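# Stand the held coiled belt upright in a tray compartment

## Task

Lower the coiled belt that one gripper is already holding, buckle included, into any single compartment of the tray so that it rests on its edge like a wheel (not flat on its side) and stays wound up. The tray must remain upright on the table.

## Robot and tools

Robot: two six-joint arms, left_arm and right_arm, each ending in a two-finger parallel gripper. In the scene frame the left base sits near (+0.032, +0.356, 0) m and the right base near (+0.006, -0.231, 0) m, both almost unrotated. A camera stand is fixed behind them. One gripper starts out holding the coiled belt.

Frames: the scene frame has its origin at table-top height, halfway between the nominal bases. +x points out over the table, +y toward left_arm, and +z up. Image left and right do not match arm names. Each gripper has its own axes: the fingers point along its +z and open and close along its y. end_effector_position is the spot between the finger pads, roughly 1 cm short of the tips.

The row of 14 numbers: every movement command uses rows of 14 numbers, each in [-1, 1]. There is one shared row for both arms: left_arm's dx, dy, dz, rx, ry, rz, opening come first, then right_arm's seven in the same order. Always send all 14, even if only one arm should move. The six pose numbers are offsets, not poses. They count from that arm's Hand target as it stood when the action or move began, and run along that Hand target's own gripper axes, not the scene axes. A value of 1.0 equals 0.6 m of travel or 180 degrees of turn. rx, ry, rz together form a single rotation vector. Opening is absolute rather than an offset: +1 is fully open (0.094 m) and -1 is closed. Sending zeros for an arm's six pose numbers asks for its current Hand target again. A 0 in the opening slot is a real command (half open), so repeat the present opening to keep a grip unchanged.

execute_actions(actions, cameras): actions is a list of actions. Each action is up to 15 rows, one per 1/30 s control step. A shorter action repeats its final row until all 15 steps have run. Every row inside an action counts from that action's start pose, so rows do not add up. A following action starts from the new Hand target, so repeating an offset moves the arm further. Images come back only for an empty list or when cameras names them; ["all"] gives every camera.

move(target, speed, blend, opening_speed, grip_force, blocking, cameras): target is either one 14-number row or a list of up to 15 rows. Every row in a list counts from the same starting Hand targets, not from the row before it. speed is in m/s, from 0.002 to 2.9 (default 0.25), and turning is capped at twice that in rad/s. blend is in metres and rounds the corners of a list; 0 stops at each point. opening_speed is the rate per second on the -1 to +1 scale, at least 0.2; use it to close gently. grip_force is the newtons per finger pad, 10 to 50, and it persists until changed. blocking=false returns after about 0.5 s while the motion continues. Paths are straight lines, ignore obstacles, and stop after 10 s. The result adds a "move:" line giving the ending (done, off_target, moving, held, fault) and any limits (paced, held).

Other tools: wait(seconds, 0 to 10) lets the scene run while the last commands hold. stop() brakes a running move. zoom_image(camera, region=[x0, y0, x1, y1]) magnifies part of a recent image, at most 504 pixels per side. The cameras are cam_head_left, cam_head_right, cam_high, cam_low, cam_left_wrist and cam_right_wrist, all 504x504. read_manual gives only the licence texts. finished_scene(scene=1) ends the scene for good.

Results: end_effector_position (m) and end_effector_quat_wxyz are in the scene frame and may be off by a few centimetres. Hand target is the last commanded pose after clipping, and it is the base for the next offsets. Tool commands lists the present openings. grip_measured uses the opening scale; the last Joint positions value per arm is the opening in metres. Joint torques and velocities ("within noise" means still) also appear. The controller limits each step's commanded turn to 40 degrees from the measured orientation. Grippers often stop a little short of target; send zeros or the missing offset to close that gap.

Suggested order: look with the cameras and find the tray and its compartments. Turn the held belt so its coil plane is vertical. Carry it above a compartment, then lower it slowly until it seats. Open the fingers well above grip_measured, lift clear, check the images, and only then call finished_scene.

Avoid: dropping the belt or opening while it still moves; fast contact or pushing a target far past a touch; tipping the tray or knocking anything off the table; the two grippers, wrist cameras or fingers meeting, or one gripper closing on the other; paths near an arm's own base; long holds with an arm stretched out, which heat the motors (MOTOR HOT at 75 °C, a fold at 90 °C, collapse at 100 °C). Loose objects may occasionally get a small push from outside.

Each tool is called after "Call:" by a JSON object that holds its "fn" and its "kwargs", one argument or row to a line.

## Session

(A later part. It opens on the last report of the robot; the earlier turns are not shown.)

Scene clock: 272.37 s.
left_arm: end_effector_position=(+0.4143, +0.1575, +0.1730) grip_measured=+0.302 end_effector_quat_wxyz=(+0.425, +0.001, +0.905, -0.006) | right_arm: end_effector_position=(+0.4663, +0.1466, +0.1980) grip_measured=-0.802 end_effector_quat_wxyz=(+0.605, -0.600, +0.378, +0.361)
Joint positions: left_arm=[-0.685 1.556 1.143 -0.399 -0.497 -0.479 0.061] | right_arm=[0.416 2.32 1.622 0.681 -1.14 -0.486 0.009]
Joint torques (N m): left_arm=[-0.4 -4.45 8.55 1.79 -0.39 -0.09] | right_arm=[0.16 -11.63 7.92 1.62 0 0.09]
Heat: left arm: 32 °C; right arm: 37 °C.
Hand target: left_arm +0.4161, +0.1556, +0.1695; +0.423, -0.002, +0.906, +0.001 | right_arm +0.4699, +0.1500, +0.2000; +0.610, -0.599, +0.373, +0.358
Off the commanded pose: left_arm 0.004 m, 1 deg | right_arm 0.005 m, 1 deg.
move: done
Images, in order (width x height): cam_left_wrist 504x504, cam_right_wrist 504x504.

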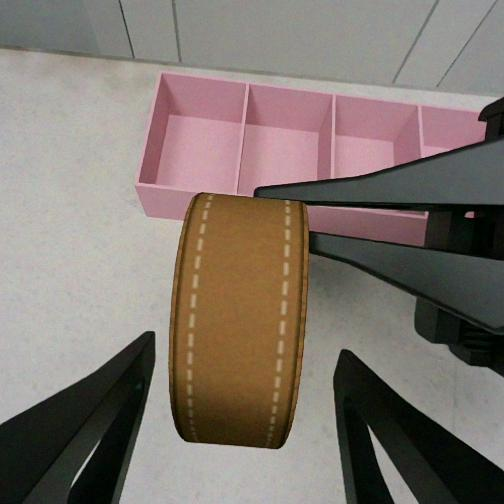

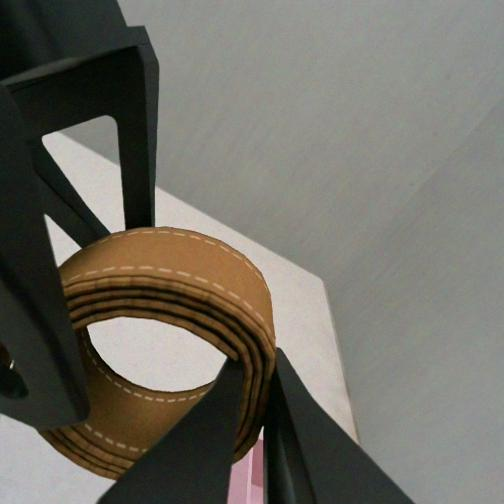

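Call:
{"fn": "move", "kwargs": {
  "target": [-0.0137, 0.006, -0.0072, 0, 0, 0, 0.3, 0, 0, 0, 0, 0, 0, -1],
  "speed": 0.08,
  "cameras": ["cam_left_wrist", "cam_right_wrist"]
}}

Scene clock: 279.17 s.
left_arm: end_effector_position=(+0.4157, +0.1566, +0.1778) grip_measured=+0.302 end_effector_quat_wxyz=(+0.428, +0.000, +0.904, -0.007) | right_arm: end_effector_position=(+0.4663, +0.1466, +0.1980) grip_measured=-0.802 end_effector_quat_wxyz=(+0.605, -0.600, +0.378, +0.361)
Joint positions: left_arm=[-0.685 1.556 1.158 -0.408 -0.498 -0.479 0.061] | right_arm=[0.416 2.32 1.622 0.681 -1.14 -0.486 0.009]
Joint torques (N m): left_arm=[0.59 -5.14 9.43 1.58 -0.29 0.01] | right_arm=[0.29 -11.49 8.02 1.58 0.01 0.05]
Heat: left arm: 33 °C; right arm: 38 °C.
Hand target: left_arm +0.4181, +0.1592, +0.1786; +0.423, -0.002, +0.906, +0.001 | right_arm +0.4699, +0.1500, +0.2000; +0.610, -0.599, +0.373, +0.358
Off the commanded pose: left_arm 0.004 m, 1 deg | right_arm 0.005 m, 1 deg.
move: done
Images, in order (width x height): cam_left_wrist 504x504, cam_right_wrist 504x504.

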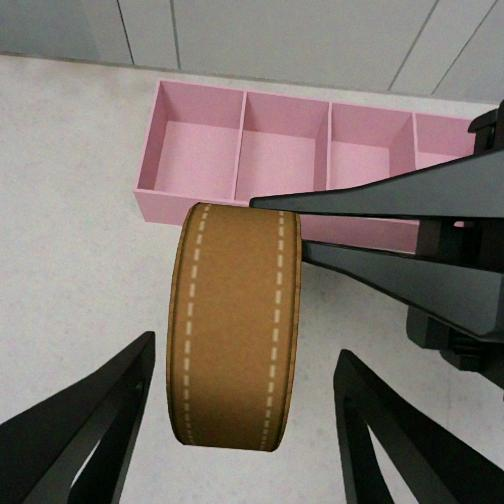

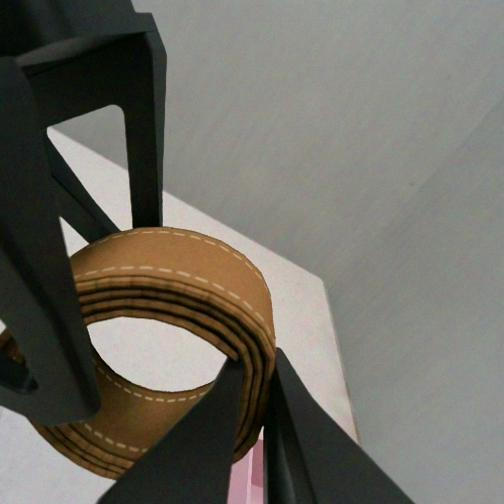

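Call:
{"fn": "move", "kwargs": {
  "target": [0, 0.009, 0, 0, 0, 0, 0.3, 0, 0, 0, 0, 0, 0, -1],
  "speed": 0.08,
  "cameras": ["cam_left_wrist"]
}}

Scene clock: 283.27 s.
left_arm: end_effector_position=(+0.4180, +0.1610, +0.1774) grip_measured=+0.302 end_effector_quat_wxyz=(+0.427, -0.005, +0.904, -0.006) | right_arm: end_effector_position=(+0.4663, +0.1466, +0.1980) grip_measured=-0.802 end_effector_quat_wxyz=(+0.605, -0.600, +0.378, +0.361)
Joint positions: left_arm=[-0.672 1.556 1.158 -0.408 -0.493 -0.477 0.061] | right_arm=[0.416 2.32 1.622 0.681 -1.14 -0.486 0.009]
Joint torques (N m): left_arm=[0.57 -6.09 8.31 1.63 -0.24 0.11] | right_arm=[0.21 -11.49 7.92 1.58 -0.01 0.11]
Heat: left arm: 33 °C; right arm: 38 °C.
Hand target: left_arm +0.4181, +0.1646, +0.1786; +0.423, -0.002, +0.906, +0.001 | right_arm +0.4699, +0.1500, +0.2000; +0.610, -0.599, +0.373, +0.359
Off the commanded pose: left_arm 0.004 m, 1 deg | right_arm 0.005 m, 1 deg.
move: done
Images, in order (width x height): cam_left_wrist 504x504.

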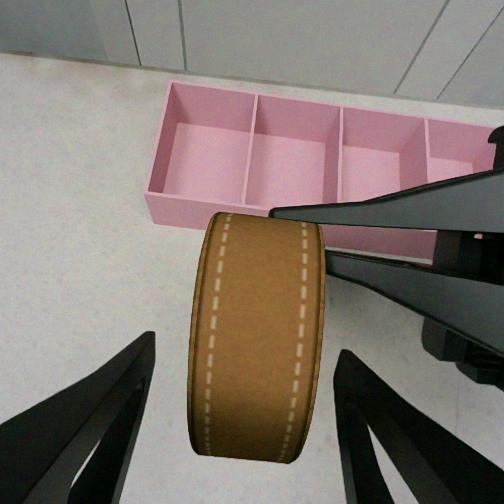

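Call:
{"fn": "move", "kwargs": {
  "target": [0, 0, 0, 0, 0, 0, -0.6, 0, 0, 0, 0, 0, 0, -1],
  "speed": 0.08,
  "grip_force": [25, 50],
  "opening_speed": 0.5,
  "cameras": ["cam_left_wrist", "cam_right_wrist"]
}}

Scene clock: 288.10 s.
left_arm: end_effector_position=(+0.4179, +0.1607, +0.1773) grip_measured=-0.286 end_effector_quat_wxyz=(+0.426, -0.004, +0.905, -0.007) | right_arm: end_effector_position=(+0.4665, +0.1465, +0.1981) grip_measured=-0.802 end_effector_quat_wxyz=(+0.606, -0.600, +0.378, +0.360)
Joint positions: left_arm=[-0.672 1.556 1.158 -0.408 -0.49 -0.477 0.034] | right_arm=[0.416 2.32 1.622 0.682 -1.138 -0.486 0.009]
Joint torques (N m): left_arm=[0.51 -6.09 8.28 1.63 -0.28 0.11] | right_arm=[0.21 -11.52 7.99 1.57 0.05 0.09]
Heat: left arm: 33 °C; right arm: 38 °C.
Hand target: left_arm +0.4181, +0.1646, +0.1786; +0.423, -0.002, +0.906, +0.001 | right_arm +0.4699, +0.1500, +0.2000; +0.610, -0.599, +0.373, +0.358
Off the commanded pose: left_arm 0.004 m, 1 deg | right_arm 0.005 m, 1 deg.
grip_force (N): 25, 50
move: done
Images, in order (width x height): cam_left_wrist 504x504, cam_right_wrist 504x504.

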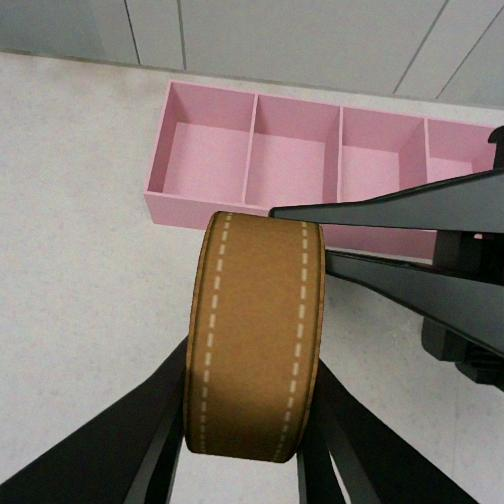

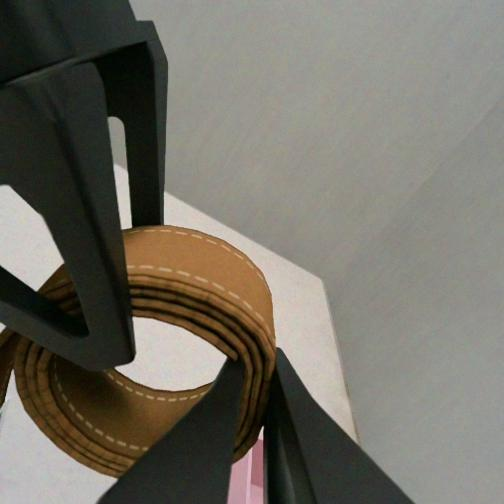

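Call:
{"fn": "move", "kwargs": {
  "target": [0, 0, 0, 0, 0, 0, -0.6, 0, 0, 0, 0, 0, 0, -0.6],
  "speed": 0.08,
  "opening_speed": 0.3,
  "cameras": ["cam_left_wrist", "cam_right_wrist", "cam_low"]
}}

Scene clock: 297.30 s.
left_arm: end_effector_position=(+0.4173, +0.1608, +0.1765) grip_measured=-0.289 end_effector_quat_wxyz=(+0.424, -0.003, +0.906, -0.006) | right_arm: end_effector_position=(+0.4668, +0.1465, +0.1988) grip_measured=-0.601 end_effector_quat_wxyz=(+0.607, -0.600, +0.377, +0.359)
Joint positions: left_arm=[-0.672 1.556 1.158 -0.413 -0.488 -0.477 0.033] | right_arm=[0.416 2.32 1.622 0.687 -1.137 -0.486 0.019]
Joint torques (N m): left_arm=[0.55 -6.11 8.31 1.67 -0.3 0.11] | right_arm=[0.25 -11.58 7.94 1.52 -0.01 0.12]
Heat: left arm: 33 °C; right arm: 38 °C.
Hand target: left_arm +0.4181, +0.1646, +0.1786; +0.423, -0.002, +0.906, +0.001 | right_arm +0.4699, +0.1500, +0.2000; +0.611, -0.600, +0.373, +0.358
Off the commanded pose: left_arm 0.004 m, 1 deg | right_arm 0.005 m, 1 deg.
grip_force (N): 25, 50
move: done
Images, in order (width x height): cam_low 504x504, cam_left_wrist 504x504, cam_right_wrist 504x504.

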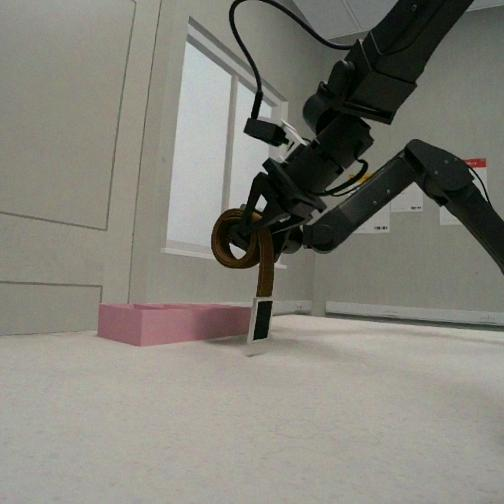

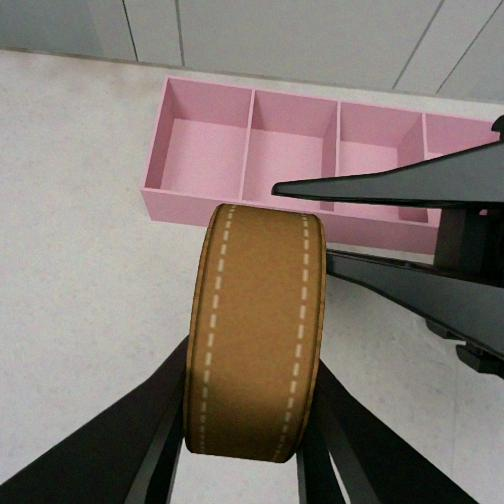

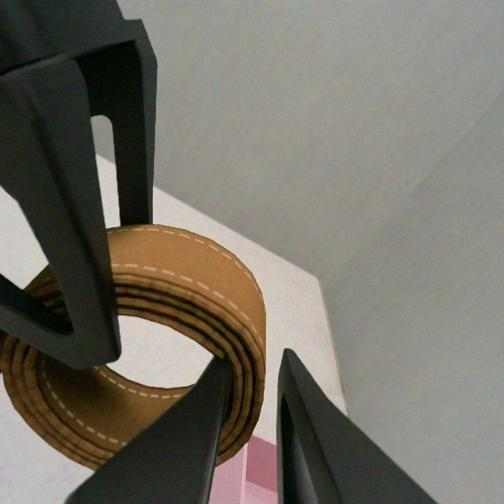

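Call:
{"fn": "move", "kwargs": {
  "target": [0, 0, 0, 0, 0, 0, -0.6, 0, 0.004, -0.2167, 0, 0, 0, -0.6],
  "speed": 0.1,
  "cameras": ["all"]
}}

Scene clock: 302.60 s.
left_arm: end_effector_position=(+0.4154, +0.1614, +0.1743) grip_measured=-0.289 end_effector_quat_wxyz=(+0.419, -0.001, +0.908, -0.004) | right_arm: end_effector_position=(+0.4712, +0.0189, +0.1876) grip_measured=-0.601 end_effector_quat_wxyz=(+0.611, -0.597, +0.380, +0.355)
Joint positions: left_arm=[-0.672 1.556 1.158 -0.425 -0.484 -0.476 0.033] | right_arm=[0.159 2.231 1.408 0.815 -1.381 -0.485 0.019]
Joint torques (N m): left_arm=[0.54 -6.06 8.32 1.79 -0.34 0.11] | right_arm=[0.25 -14.58 4.49 1.23 -0.15 0.11]
Heat: left arm: 33 °C; right arm: 38 °C.
Hand target: left_arm +0.4181, +0.1646, +0.1786; +0.423, -0.002, +0.906, +0.001 | right_arm +0.4644, +0.0201, +0.1987; +0.611, -0.600, +0.373, +0.358
Off the commanded pose: left_arm 0.006 m, 1 deg | right_arm 0.013 m, 1 deg.
grip_force (N): 25, 50
move: off_target (right_arm)

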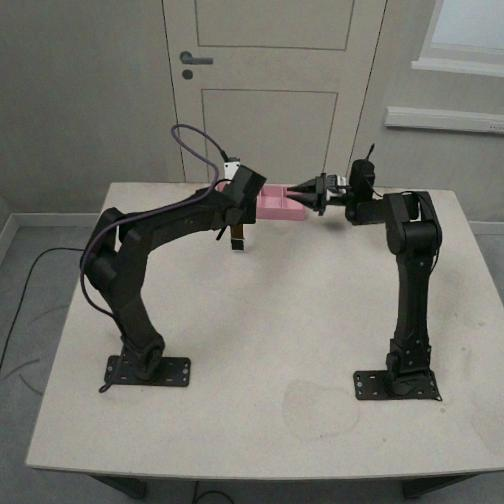

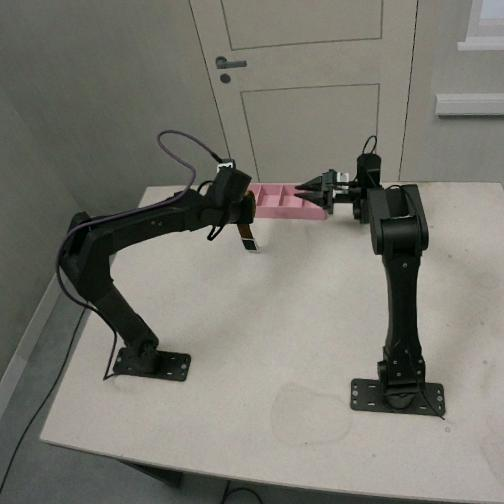

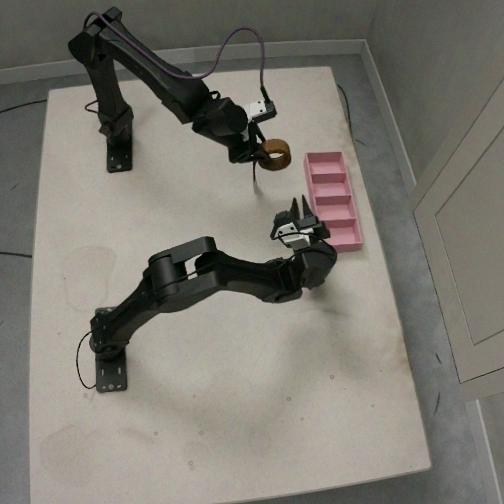

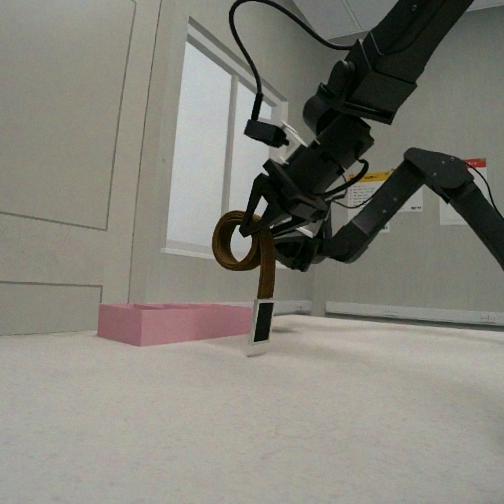

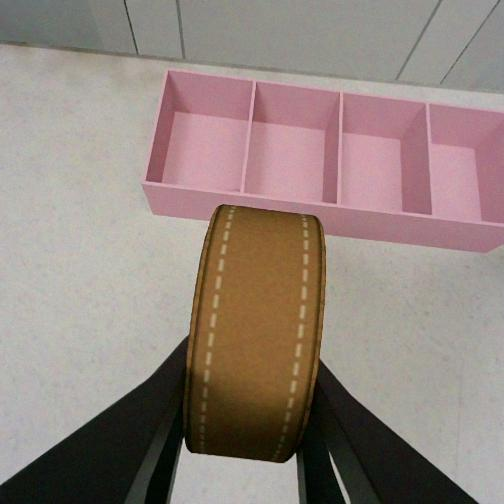

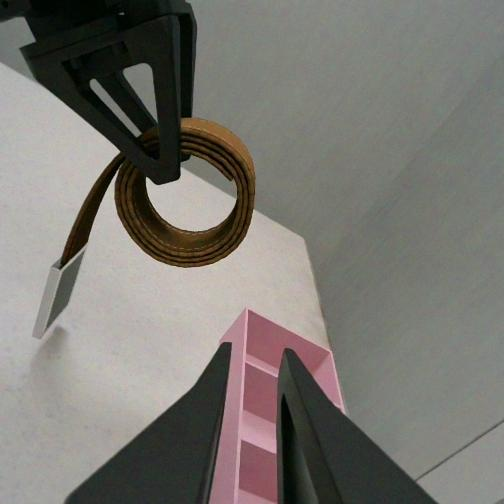

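Call:
{"fn": "move", "kwargs": {
  "target": [
    [-0.1368, 0.0163, -0.034, 0, 0, 0, -0.6, 0, 0, 0, 0, 0, 0, -0.6],
    [-0.345, 0.0707, 0.2135, 0, 0, 0, -0.6, 0, 0, 0, 0, 0, 0, -0.6]
  ],
  "speed": 0.12,
  "blend": [0.03, 0],
  "cameras": ["all"]
}}

Scene clock: 357.30 s.
left_arm: end_effector_position=(+0.6434, +0.2087, +0.2625) grip_measured=-0.289 end_effector_quat_wxyz=(+0.434, -0.004, +0.901, -0.005) | right_arm: end_effector_position=(+0.4712, +0.0189, +0.1878) grip_measured=-0.601 end_effector_quat_wxyz=(+0.611, -0.597, +0.380, +0.355)
Joint positions: left_arm=[-0.307 2.485 2.834 -1.044 -0.231 -0.204 0.033] | right_arm=[0.159 2.231 1.408 0.817 -1.382 -0.484 0.019]
Joint torques (N m): left_arm=[0.17 -9.73 9.18 2.05 -0.12 0.1] | right_arm=[0.25 -14.46 4.42 1.26 -0.1 0.13]
Heat: left arm: 34 °C; right arm: 39 °C.
Hand target: left_arm +0.6491, +0.2079, +0.2547; +0.423, -0.002, +0.906, +0.001 | right_arm +0.4644, +0.0201, +0.1987; +0.611, -0.600, +0.373, +0.358
Off the commanded pose: left_arm 0.010 m, 2 deg | right_arm 0.013 m, 1 deg.
elbow stopped short (left arm): the move would have taken joint 3 (elbow) straighter than the controller allows.
grip_force (N): 25, 50
move: off_target (right_arm)

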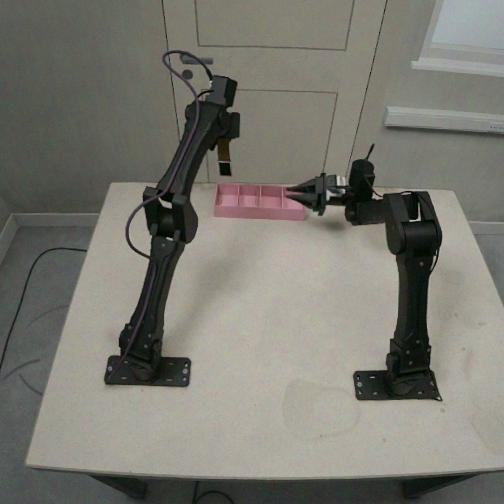

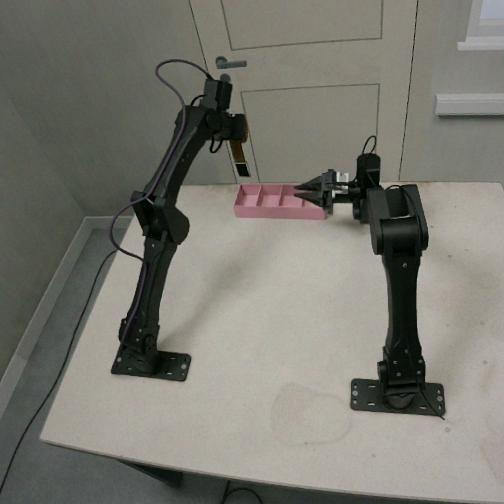

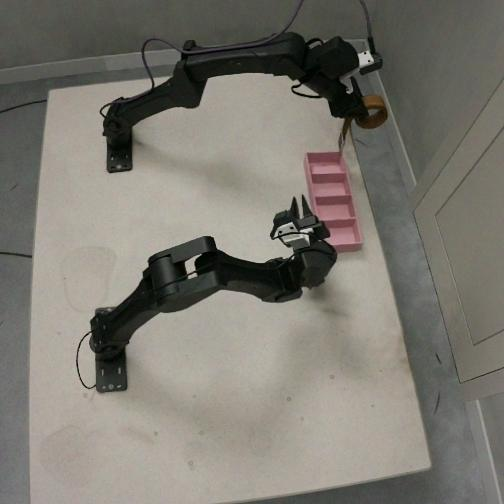

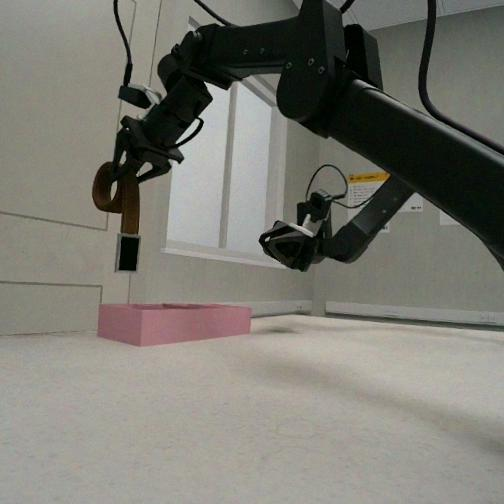

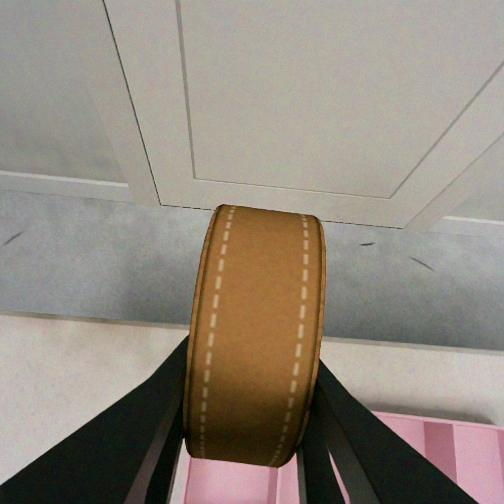

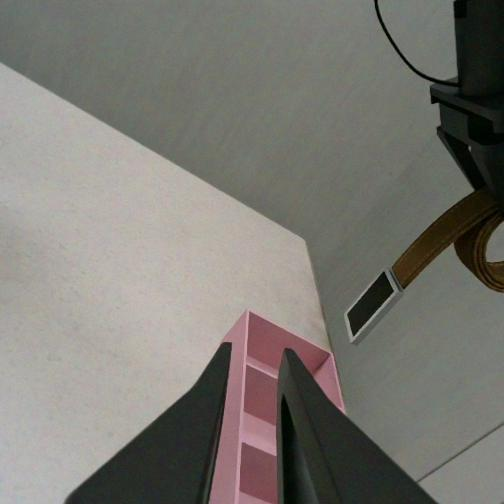

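Call:
{"fn": "zoom_image", "kwargs": {
  "camera": "cam_left_wrist",
  "region": [150, 330, 504, 504]
}}

Call:
{"fn": "zoom_image", "kwargs": {
  "camera": "cam_head_left",
  "region": [180, 130, 310, 230]
}}

Scaled by 1.424 from the camera's 504x504 image, which has a finer 720x720 frame.

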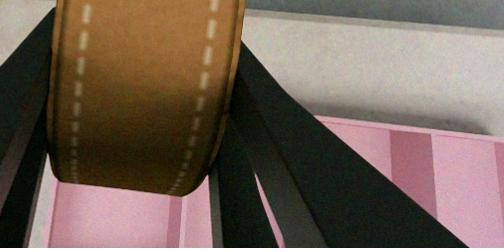

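Scaled by 3.877 from the camera's 504x504 image, which has a finer 720x720 frame.

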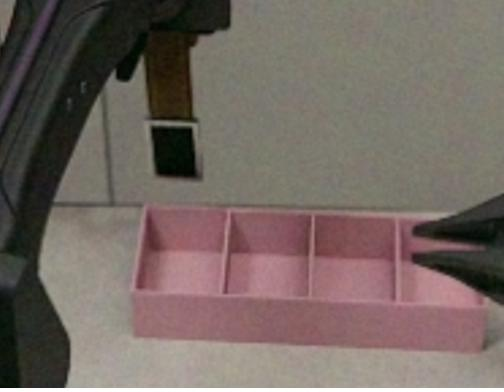

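Call:
{"fn": "move", "kwargs": {
  "target": [0.0777, -0.0073, 0.0518, 0, 0, 0, -0.6, 0, 0, 0, 0, 0, 0, -0.6],
  "speed": 0.1,
  "cameras": ["cam_left_wrist", "cam_low", "cam_right_wrist", "cam_head_left", "cam_high"]
}}

Scene clock: 372.37 s.
left_arm: end_effector_position=(+0.6427, +0.2058, +0.1740) grip_measured=-0.289 end_effector_quat_wxyz=(+0.396, +0.002, +0.918, +0.006) | right_arm: end_effector_position=(+0.4712, +0.0189, +0.1878) grip_measured=-0.601 end_effector_quat_wxyz=(+0.611, -0.597, +0.380, +0.355)
Joint positions: left_arm=[-0.312 2.343 2.26 -0.7 -0.231 -0.207 0.033] | right_arm=[0.159 2.231 1.408 0.817 -1.382 -0.484 0.019]
Joint torques (N m): left_arm=[-0.47 -15.42 6.48 2.3 -0.25 -0.03] | right_arm=[0.31 -14.57 4.36 1.24 -0.14 0.15]
Heat: left arm: 33 °C; right arm: 40 °C.
Hand target: left_arm +0.6429, +0.2034, +0.1990; +0.423, -0.002, +0.906, +0.001 | right_arm +0.4644, +0.0201, +0.1987; +0.611, -0.600, +0.373, +0.358
Off the commanded pose: left_arm 0.025 m, 3 deg | right_arm 0.013 m, 1 deg.
grip_force (N): 25, 50
move: off_target (left_arm, right_arm)
Images, in order (width x height): cam_head_left 504x504, cam_high 504x504, cam_low 504x504, cam_left_wrist 504x504, cam_right_wrist 504x504.

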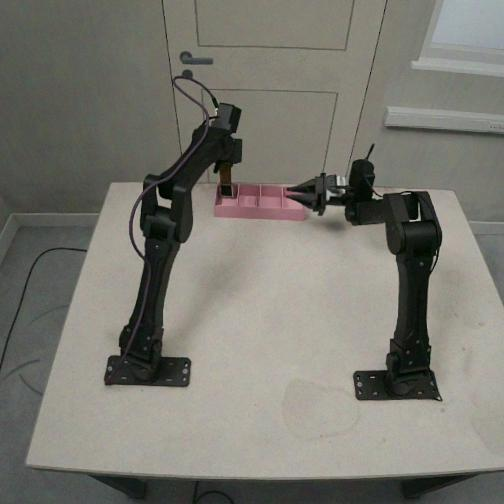

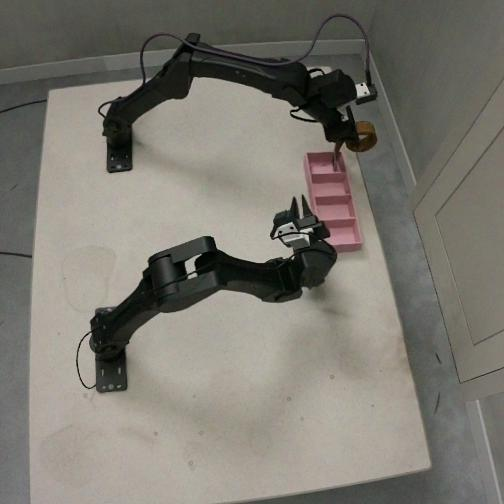

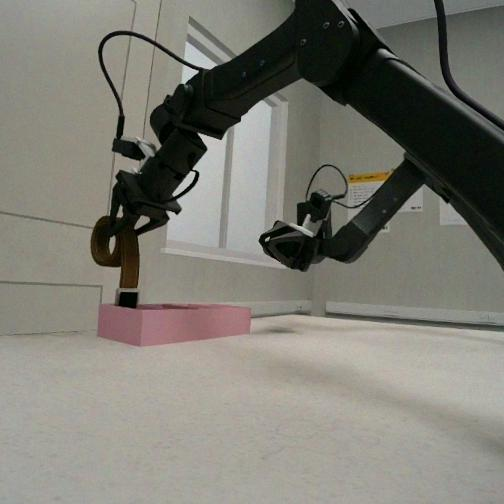

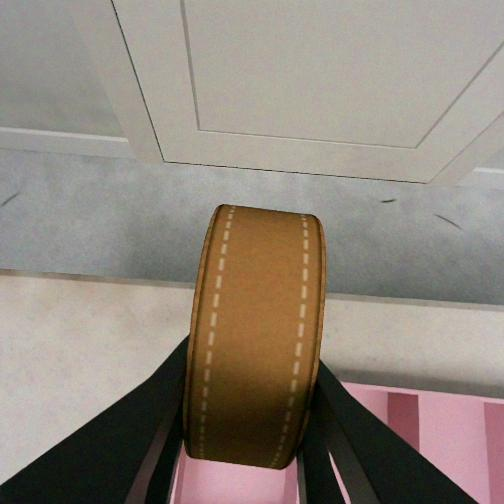

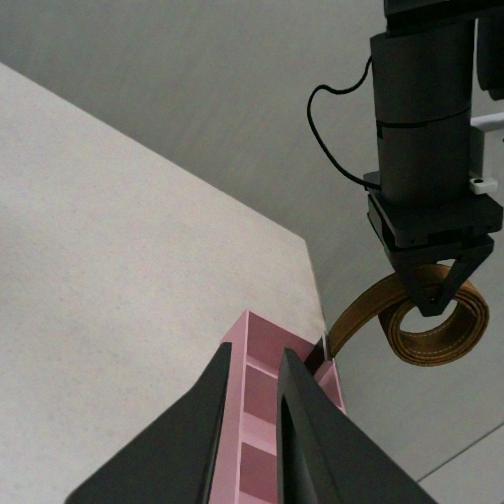

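Call:
{"fn": "zoom_image", "kwargs": {
  "camera": "cam_low",
  "region": [70, 190, 270, 360]
}}

Call:
{"fn": "zoom_image", "kwargs": {
  "camera": "cam_head_left",
  "region": [180, 130, 310, 230]
}}

Call:
{"fn": "zoom_image", "kwargs": {
  "camera": "cam_left_wrist",
  "region": [150, 330, 504, 504]
}}

Call:
{"fn": "zoom_image", "kwargs": {
  "camera": "cam_high",
  "region": [270, 90, 400, 220]
}}

Scaled by 2.520 from the camera's 504x504 image, which has a finer 720x720 frame.

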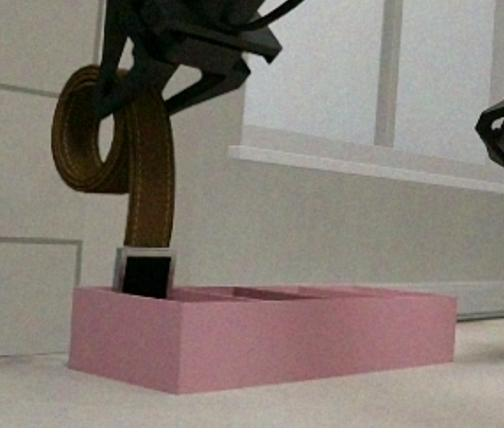

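Scaled by 3.877 from the camera's 504x504 image, which has a finer 720x720 frame.

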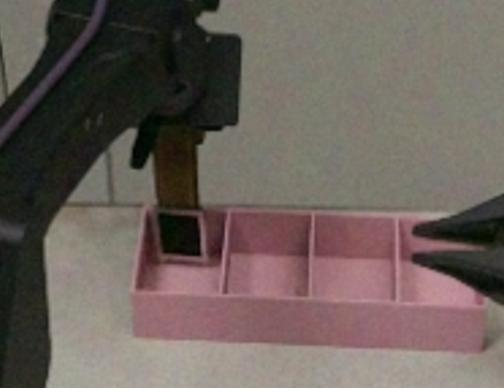

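Scaled by 1.424 from the camera's 504x504 image, which has a finer 720x720 frame.

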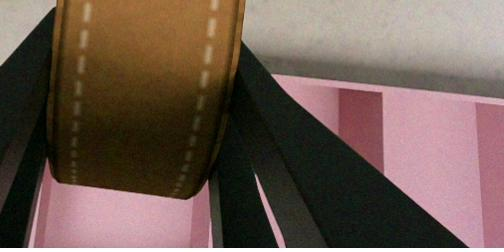

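Scaled by 3.877 from the camera's 504x504 image, which has a finer 720x720 frame.

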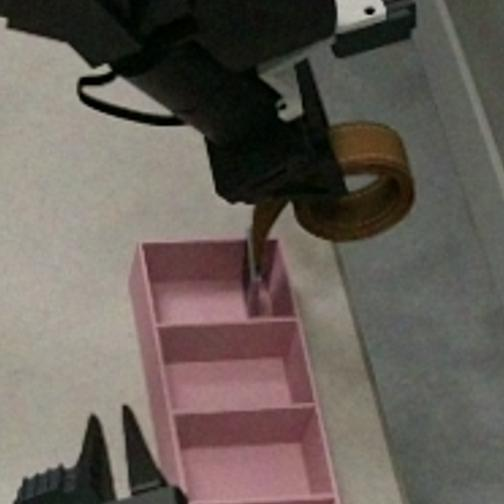

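Call:
{"fn": "move", "kwargs": {
  "target": [0.0435, -0.0055, -0.0025, 0, 0, 0, -0.6, 0, 0, 0, 0, 0, 0, -0.6],
  "speed": 0.08,
  "cameras": ["cam_low", "cam_right_wrist", "cam_head_left", "cam_high"]
}}

Call:
{"fn": "zoom_image", "kwargs": {
  "camera": "cam_low",
  "region": [70, 190, 270, 360]
}}

Call:
{"fn": "zoom_image", "kwargs": {
  "camera": "cam_head_left",
  "region": [180, 130, 310, 230]
}}

Call:
{"fn": "zoom_image", "kwargs": {
  "camera": "cam_high",
  "region": [270, 90, 400, 220]
}}

Scene clock: 392.97 s.
left_arm: end_effector_position=(+0.6265, +0.2024, +0.1550) grip_measured=-0.289 end_effector_quat_wxyz=(+0.398, +0.005, +0.917, +0.008) | right_arm: end_effector_position=(+0.4712, +0.0189, +0.1878) grip_measured=-0.601 end_effector_quat_wxyz=(+0.611, -0.597, +0.380, +0.355)
Joint positions: left_arm=[-0.33 2.252 2.028 -0.558 -0.246 -0.212 0.033] | right_arm=[0.159 2.231 1.408 0.817 -1.382 -0.484 0.019]
Joint torques (N m): left_arm=[-0.17 -15.32 6.3 2.25 -0.24 -0.13] | right_arm=[0.2 -14.58 4.46 1.28 -0.11 0.11]
Heat: left arm: 37 °C; right arm: 40 °C.
Hand target: left_arm +0.6250, +0.2003, +0.1799; +0.422, -0.002, +0.906, +0.001 | right_arm +0.4644, +0.0201, +0.1987; +0.611, -0.600, +0.373, +0.358
Off the commanded pose: left_arm 0.025 m, 3 deg | right_arm 0.013 m, 1 deg.
grip_force (N): 25, 50
move: off_target (left_arm, right_arm)
Images, in order (width x height): cam_head_left 504x504, cam_high 504x504, cam_low 504x504, cam_right_wrist 504x504.

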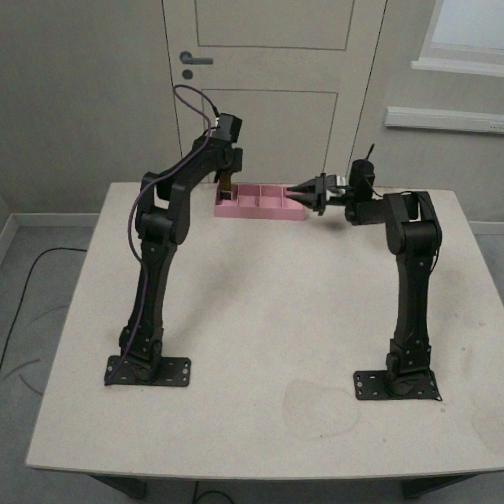

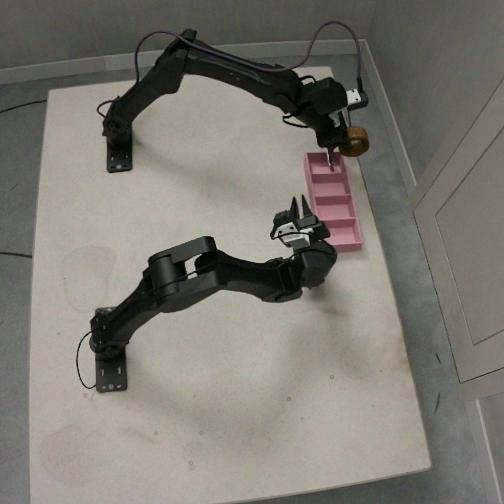

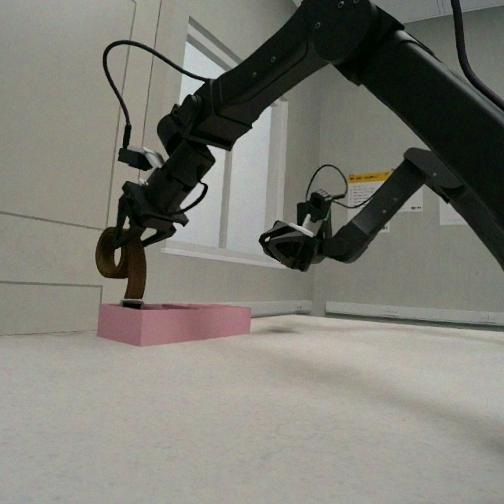

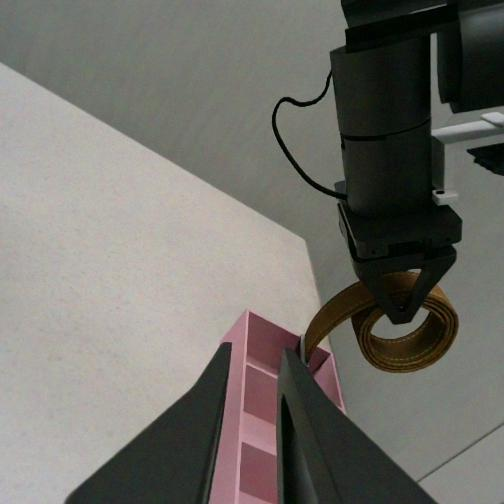

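Scaled by 2.520 from the camera's 504x504 image, which has a finer 720x720 frame.

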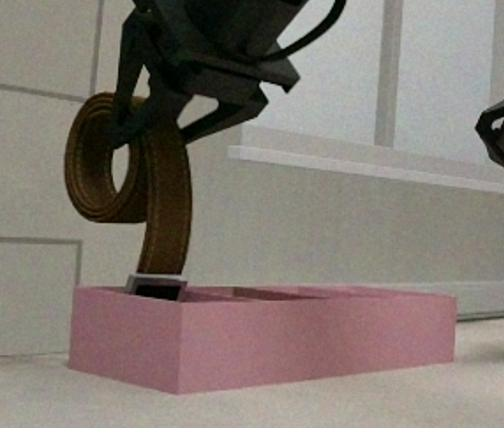

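Scaled by 3.877 from the camera's 504x504 image, which has a finer 720x720 frame.

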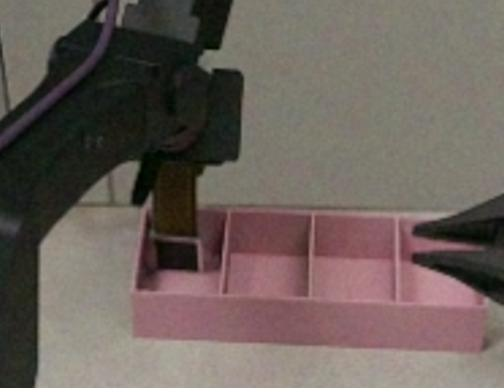

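Scaled by 3.877 from the camera's 504x504 image, which has a finer 720x720 frame.

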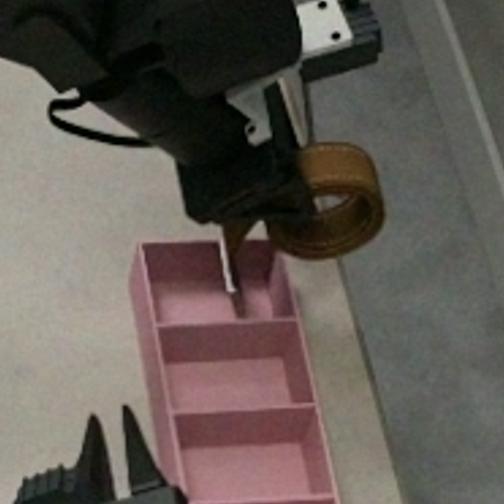

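Call:
{"fn": "move", "kwargs": {
  "target": [0.074, -0.001, -0.025, 0, 0, 0, -0.6, 0, 0, 0, 0, 0, 0, -0.6],
  "speed": 0.08,
  "cameras": ["cam_low", "cam_right_wrist", "cam_head_left", "cam_high", "cam_left_wrist"]
}}

Call:
{"fn": "zoom_image", "kwargs": {
  "camera": "cam_low",
  "region": [70, 190, 270, 360]
}}

Call:
{"fn": "zoom_image", "kwargs": {
  "camera": "cam_head_left",
  "region": [180, 130, 310, 230]
}}

Call:
{"fn": "zoom_image", "kwargs": {
  "camera": "cam_high",
  "region": [270, 90, 400, 220]
}}

Scene clock: 399.27 s.
left_arm: end_effector_position=(+0.5869, +0.2012, +0.1336) grip_measured=-0.290 end_effector_quat_wxyz=(+0.400, +0.005, +0.916, +0.008) | right_arm: end_effector_position=(+0.4712, +0.0189, +0.1878) grip_measured=-0.601 end_effector_quat_wxyz=(+0.611, -0.597, +0.380, +0.355)
Joint positions: left_arm=[-0.361 2.095 1.689 -0.377 -0.27 -0.234 0.033] | right_arm=[0.159 2.231 1.408 0.817 -1.382 -0.484 0.019]
Joint torques (N m): left_arm=[-0.42 -14.08 6.22 2.21 -0.25 -0.11] | right_arm=[0.13 -14.54 4.56 1.27 -0.15 0.1]
Heat: left arm: 39 °C; right arm: 41 °C.
Hand target: left_arm +0.5850, +0.1994, +0.1555; +0.422, -0.002, +0.906, +0.001 | right_arm +0.4644, +0.0201, +0.1987; +0.611, -0.600, +0.373, +0.358
Off the commanded pose: left_arm 0.022 m, 3 deg | right_arm 0.013 m, 1 deg.
grip_force (N): 25, 50
move: off_target (left_arm, right_arm)
Images, in order (width x height): cam_head_left 504x504, cam_high 504x504, cam_low 504x504, cam_left_wrist 504x504, cam_right_wrist 504x504.

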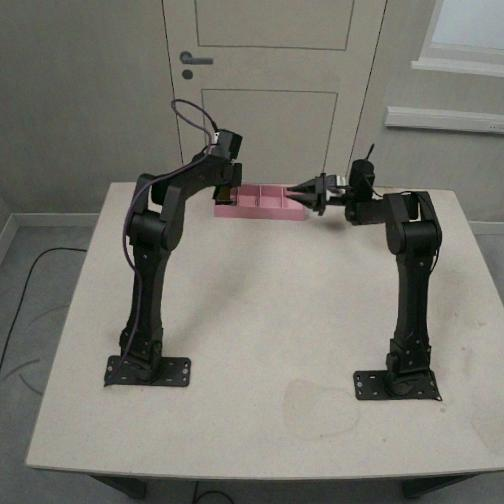

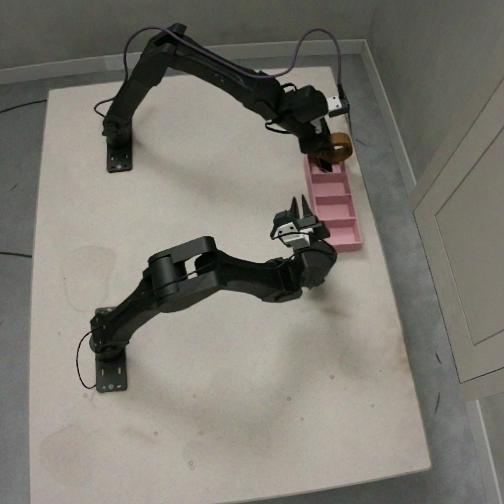

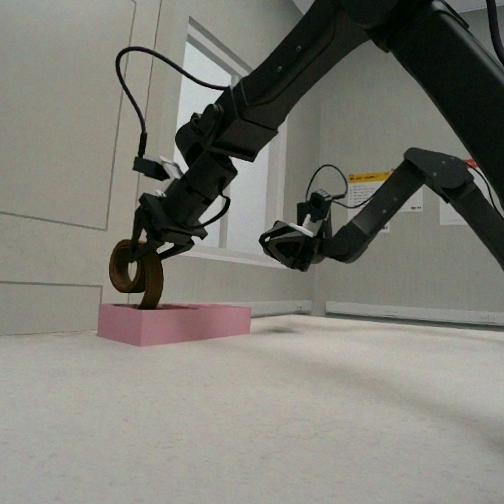

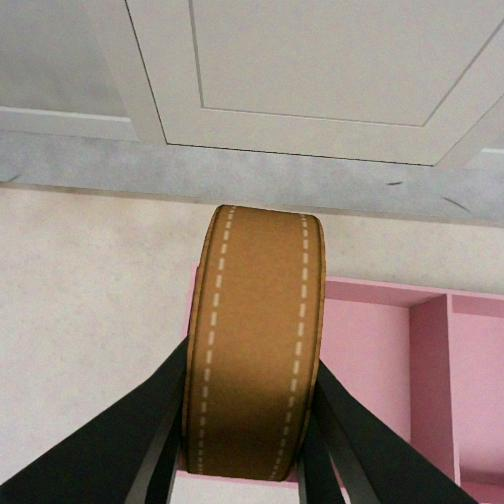

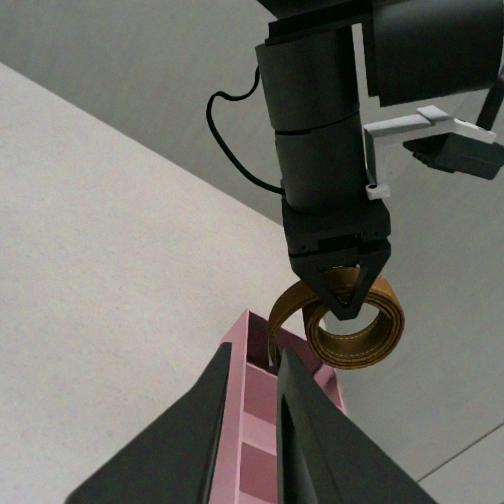

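Scaled by 2.520 from the camera's 504x504 image, which has a finer 720x720 frame.

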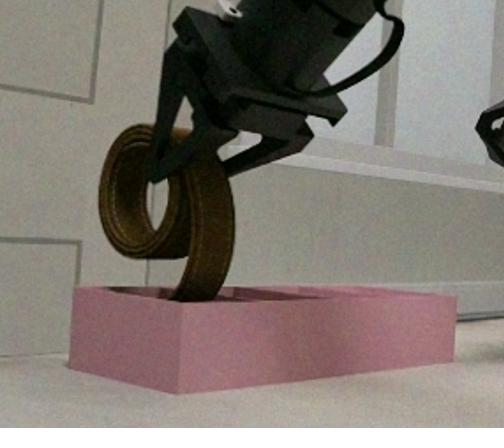

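Scaled by 3.877 from the camera's 504x504 image, which has a finer 720x720 frame.

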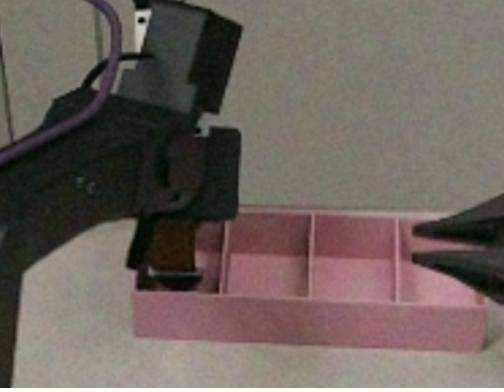

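Scaled by 3.877 from the camera's 504x504 image, which has a finer 720x720 frame.

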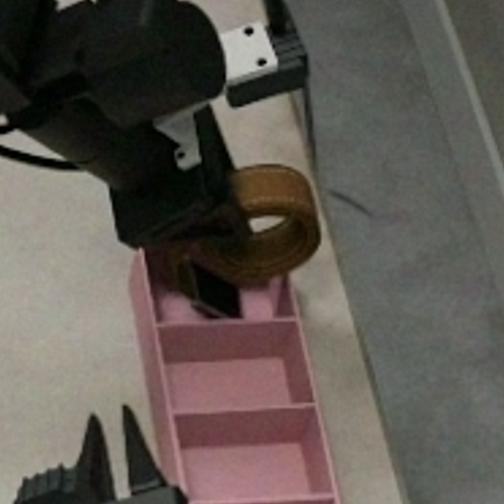

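Call:
{"fn": "move", "kwargs": {
  "target": [0.0437, 0, 0.0193, 0, 0, 0, -0.6, 0, 0, 0, 0, 0, 0, -0.6],
  "speed": 0.08,
  "cameras": ["cam_low", "cam_high", "cam_head_left", "cam_right_wrist"]
}}

Scene clock: 418.37 s.
left_arm: end_effector_position=(+0.5780, +0.2012, +0.1076) grip_measured=-0.290 end_effector_quat_wxyz=(+0.401, +0.005, +0.916, +0.007) | right_arm: end_effector_position=(+0.4712, +0.0189, +0.1878) grip_measured=-0.601 end_effector_quat_wxyz=(+0.611, -0.597, +0.380, +0.355)
Joint positions: left_arm=[-0.367 2.084 1.566 -0.263 -0.273 -0.238 0.033] | right_arm=[0.159 2.231 1.408 0.817 -1.382 -0.484 0.019]
Joint torques (N m): left_arm=[-0.39 -13.63 6.13 2.18 -0.27 -0.12] | right_arm=[0.54 -14.61 4.48 1.3 -0.15 0.14]
Heat: left arm: 40 °C; right arm: 41 °C.
Hand target: left_arm +0.5770, +0.1994, +0.1280; +0.422, -0.002, +0.906, +0.001 | right_arm +0.4644, +0.0201, +0.1987; +0.611, -0.600, +0.373, +0.358
Off the commanded pose: left_arm 0.020 m, 3 deg | right_arm 0.013 m, 1 deg.
grip_force (N): 25, 50
move: off_target (left_arm, right_arm)
Images, in order (width x height): cam_head_left 504x504, cam_high 504x504, cam_low 504x504, cam_right_wrist 504x504.

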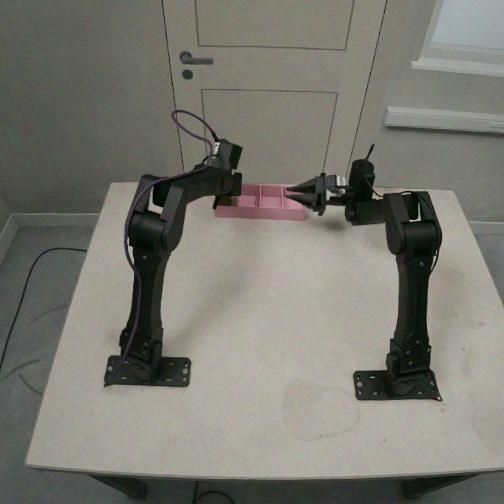

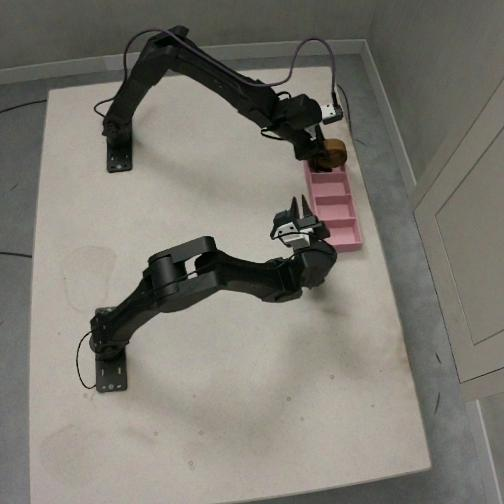

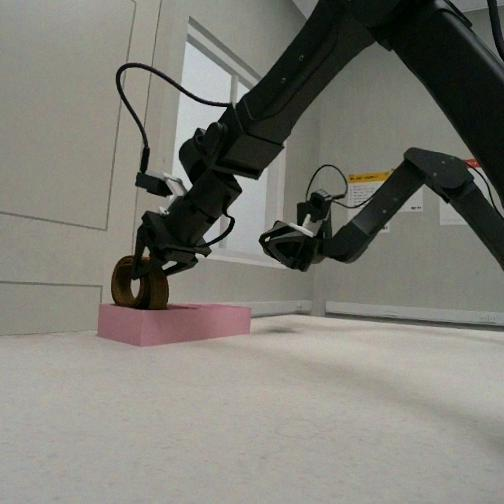

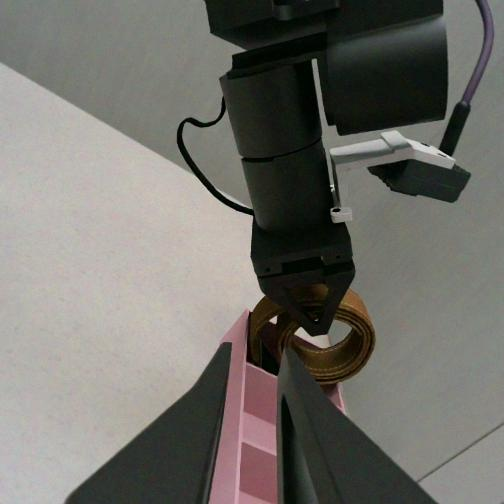

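Call:
{"fn": "zoom_image", "kwargs": {
  "camera": "cam_right_wrist",
  "region": [200, 260, 420, 440]
}}

Call:
{"fn": "zoom_image", "kwargs": {
  "camera": "cam_low",
  "region": [80, 220, 280, 360]
}}

Call:
{"fn": "zoom_image", "kwargs": {
  "camera": "cam_high",
  "region": [280, 110, 380, 210]
}}

Scaled by 2.291 from the camera's 504x504 image, which has a finer 720x720 frame.

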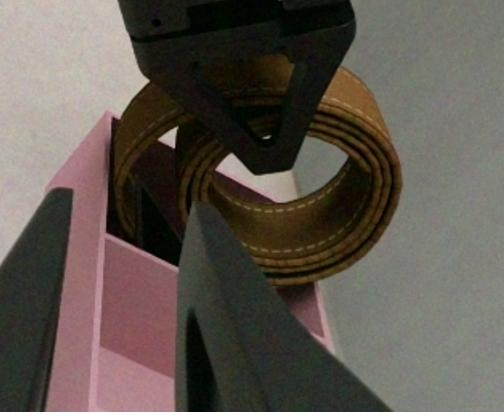

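Scaled by 2.520 from the camera's 504x504 image, which has a finer 720x720 frame.

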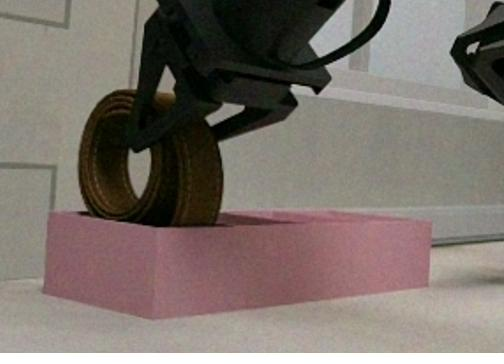

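Scaled by 5.040 from the camera's 504x504 image, which has a finer 720x720 frame.

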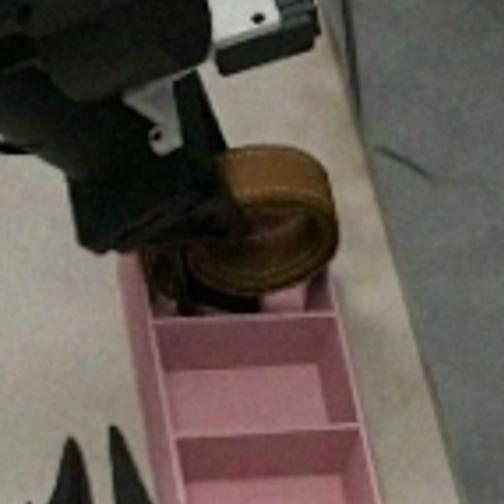

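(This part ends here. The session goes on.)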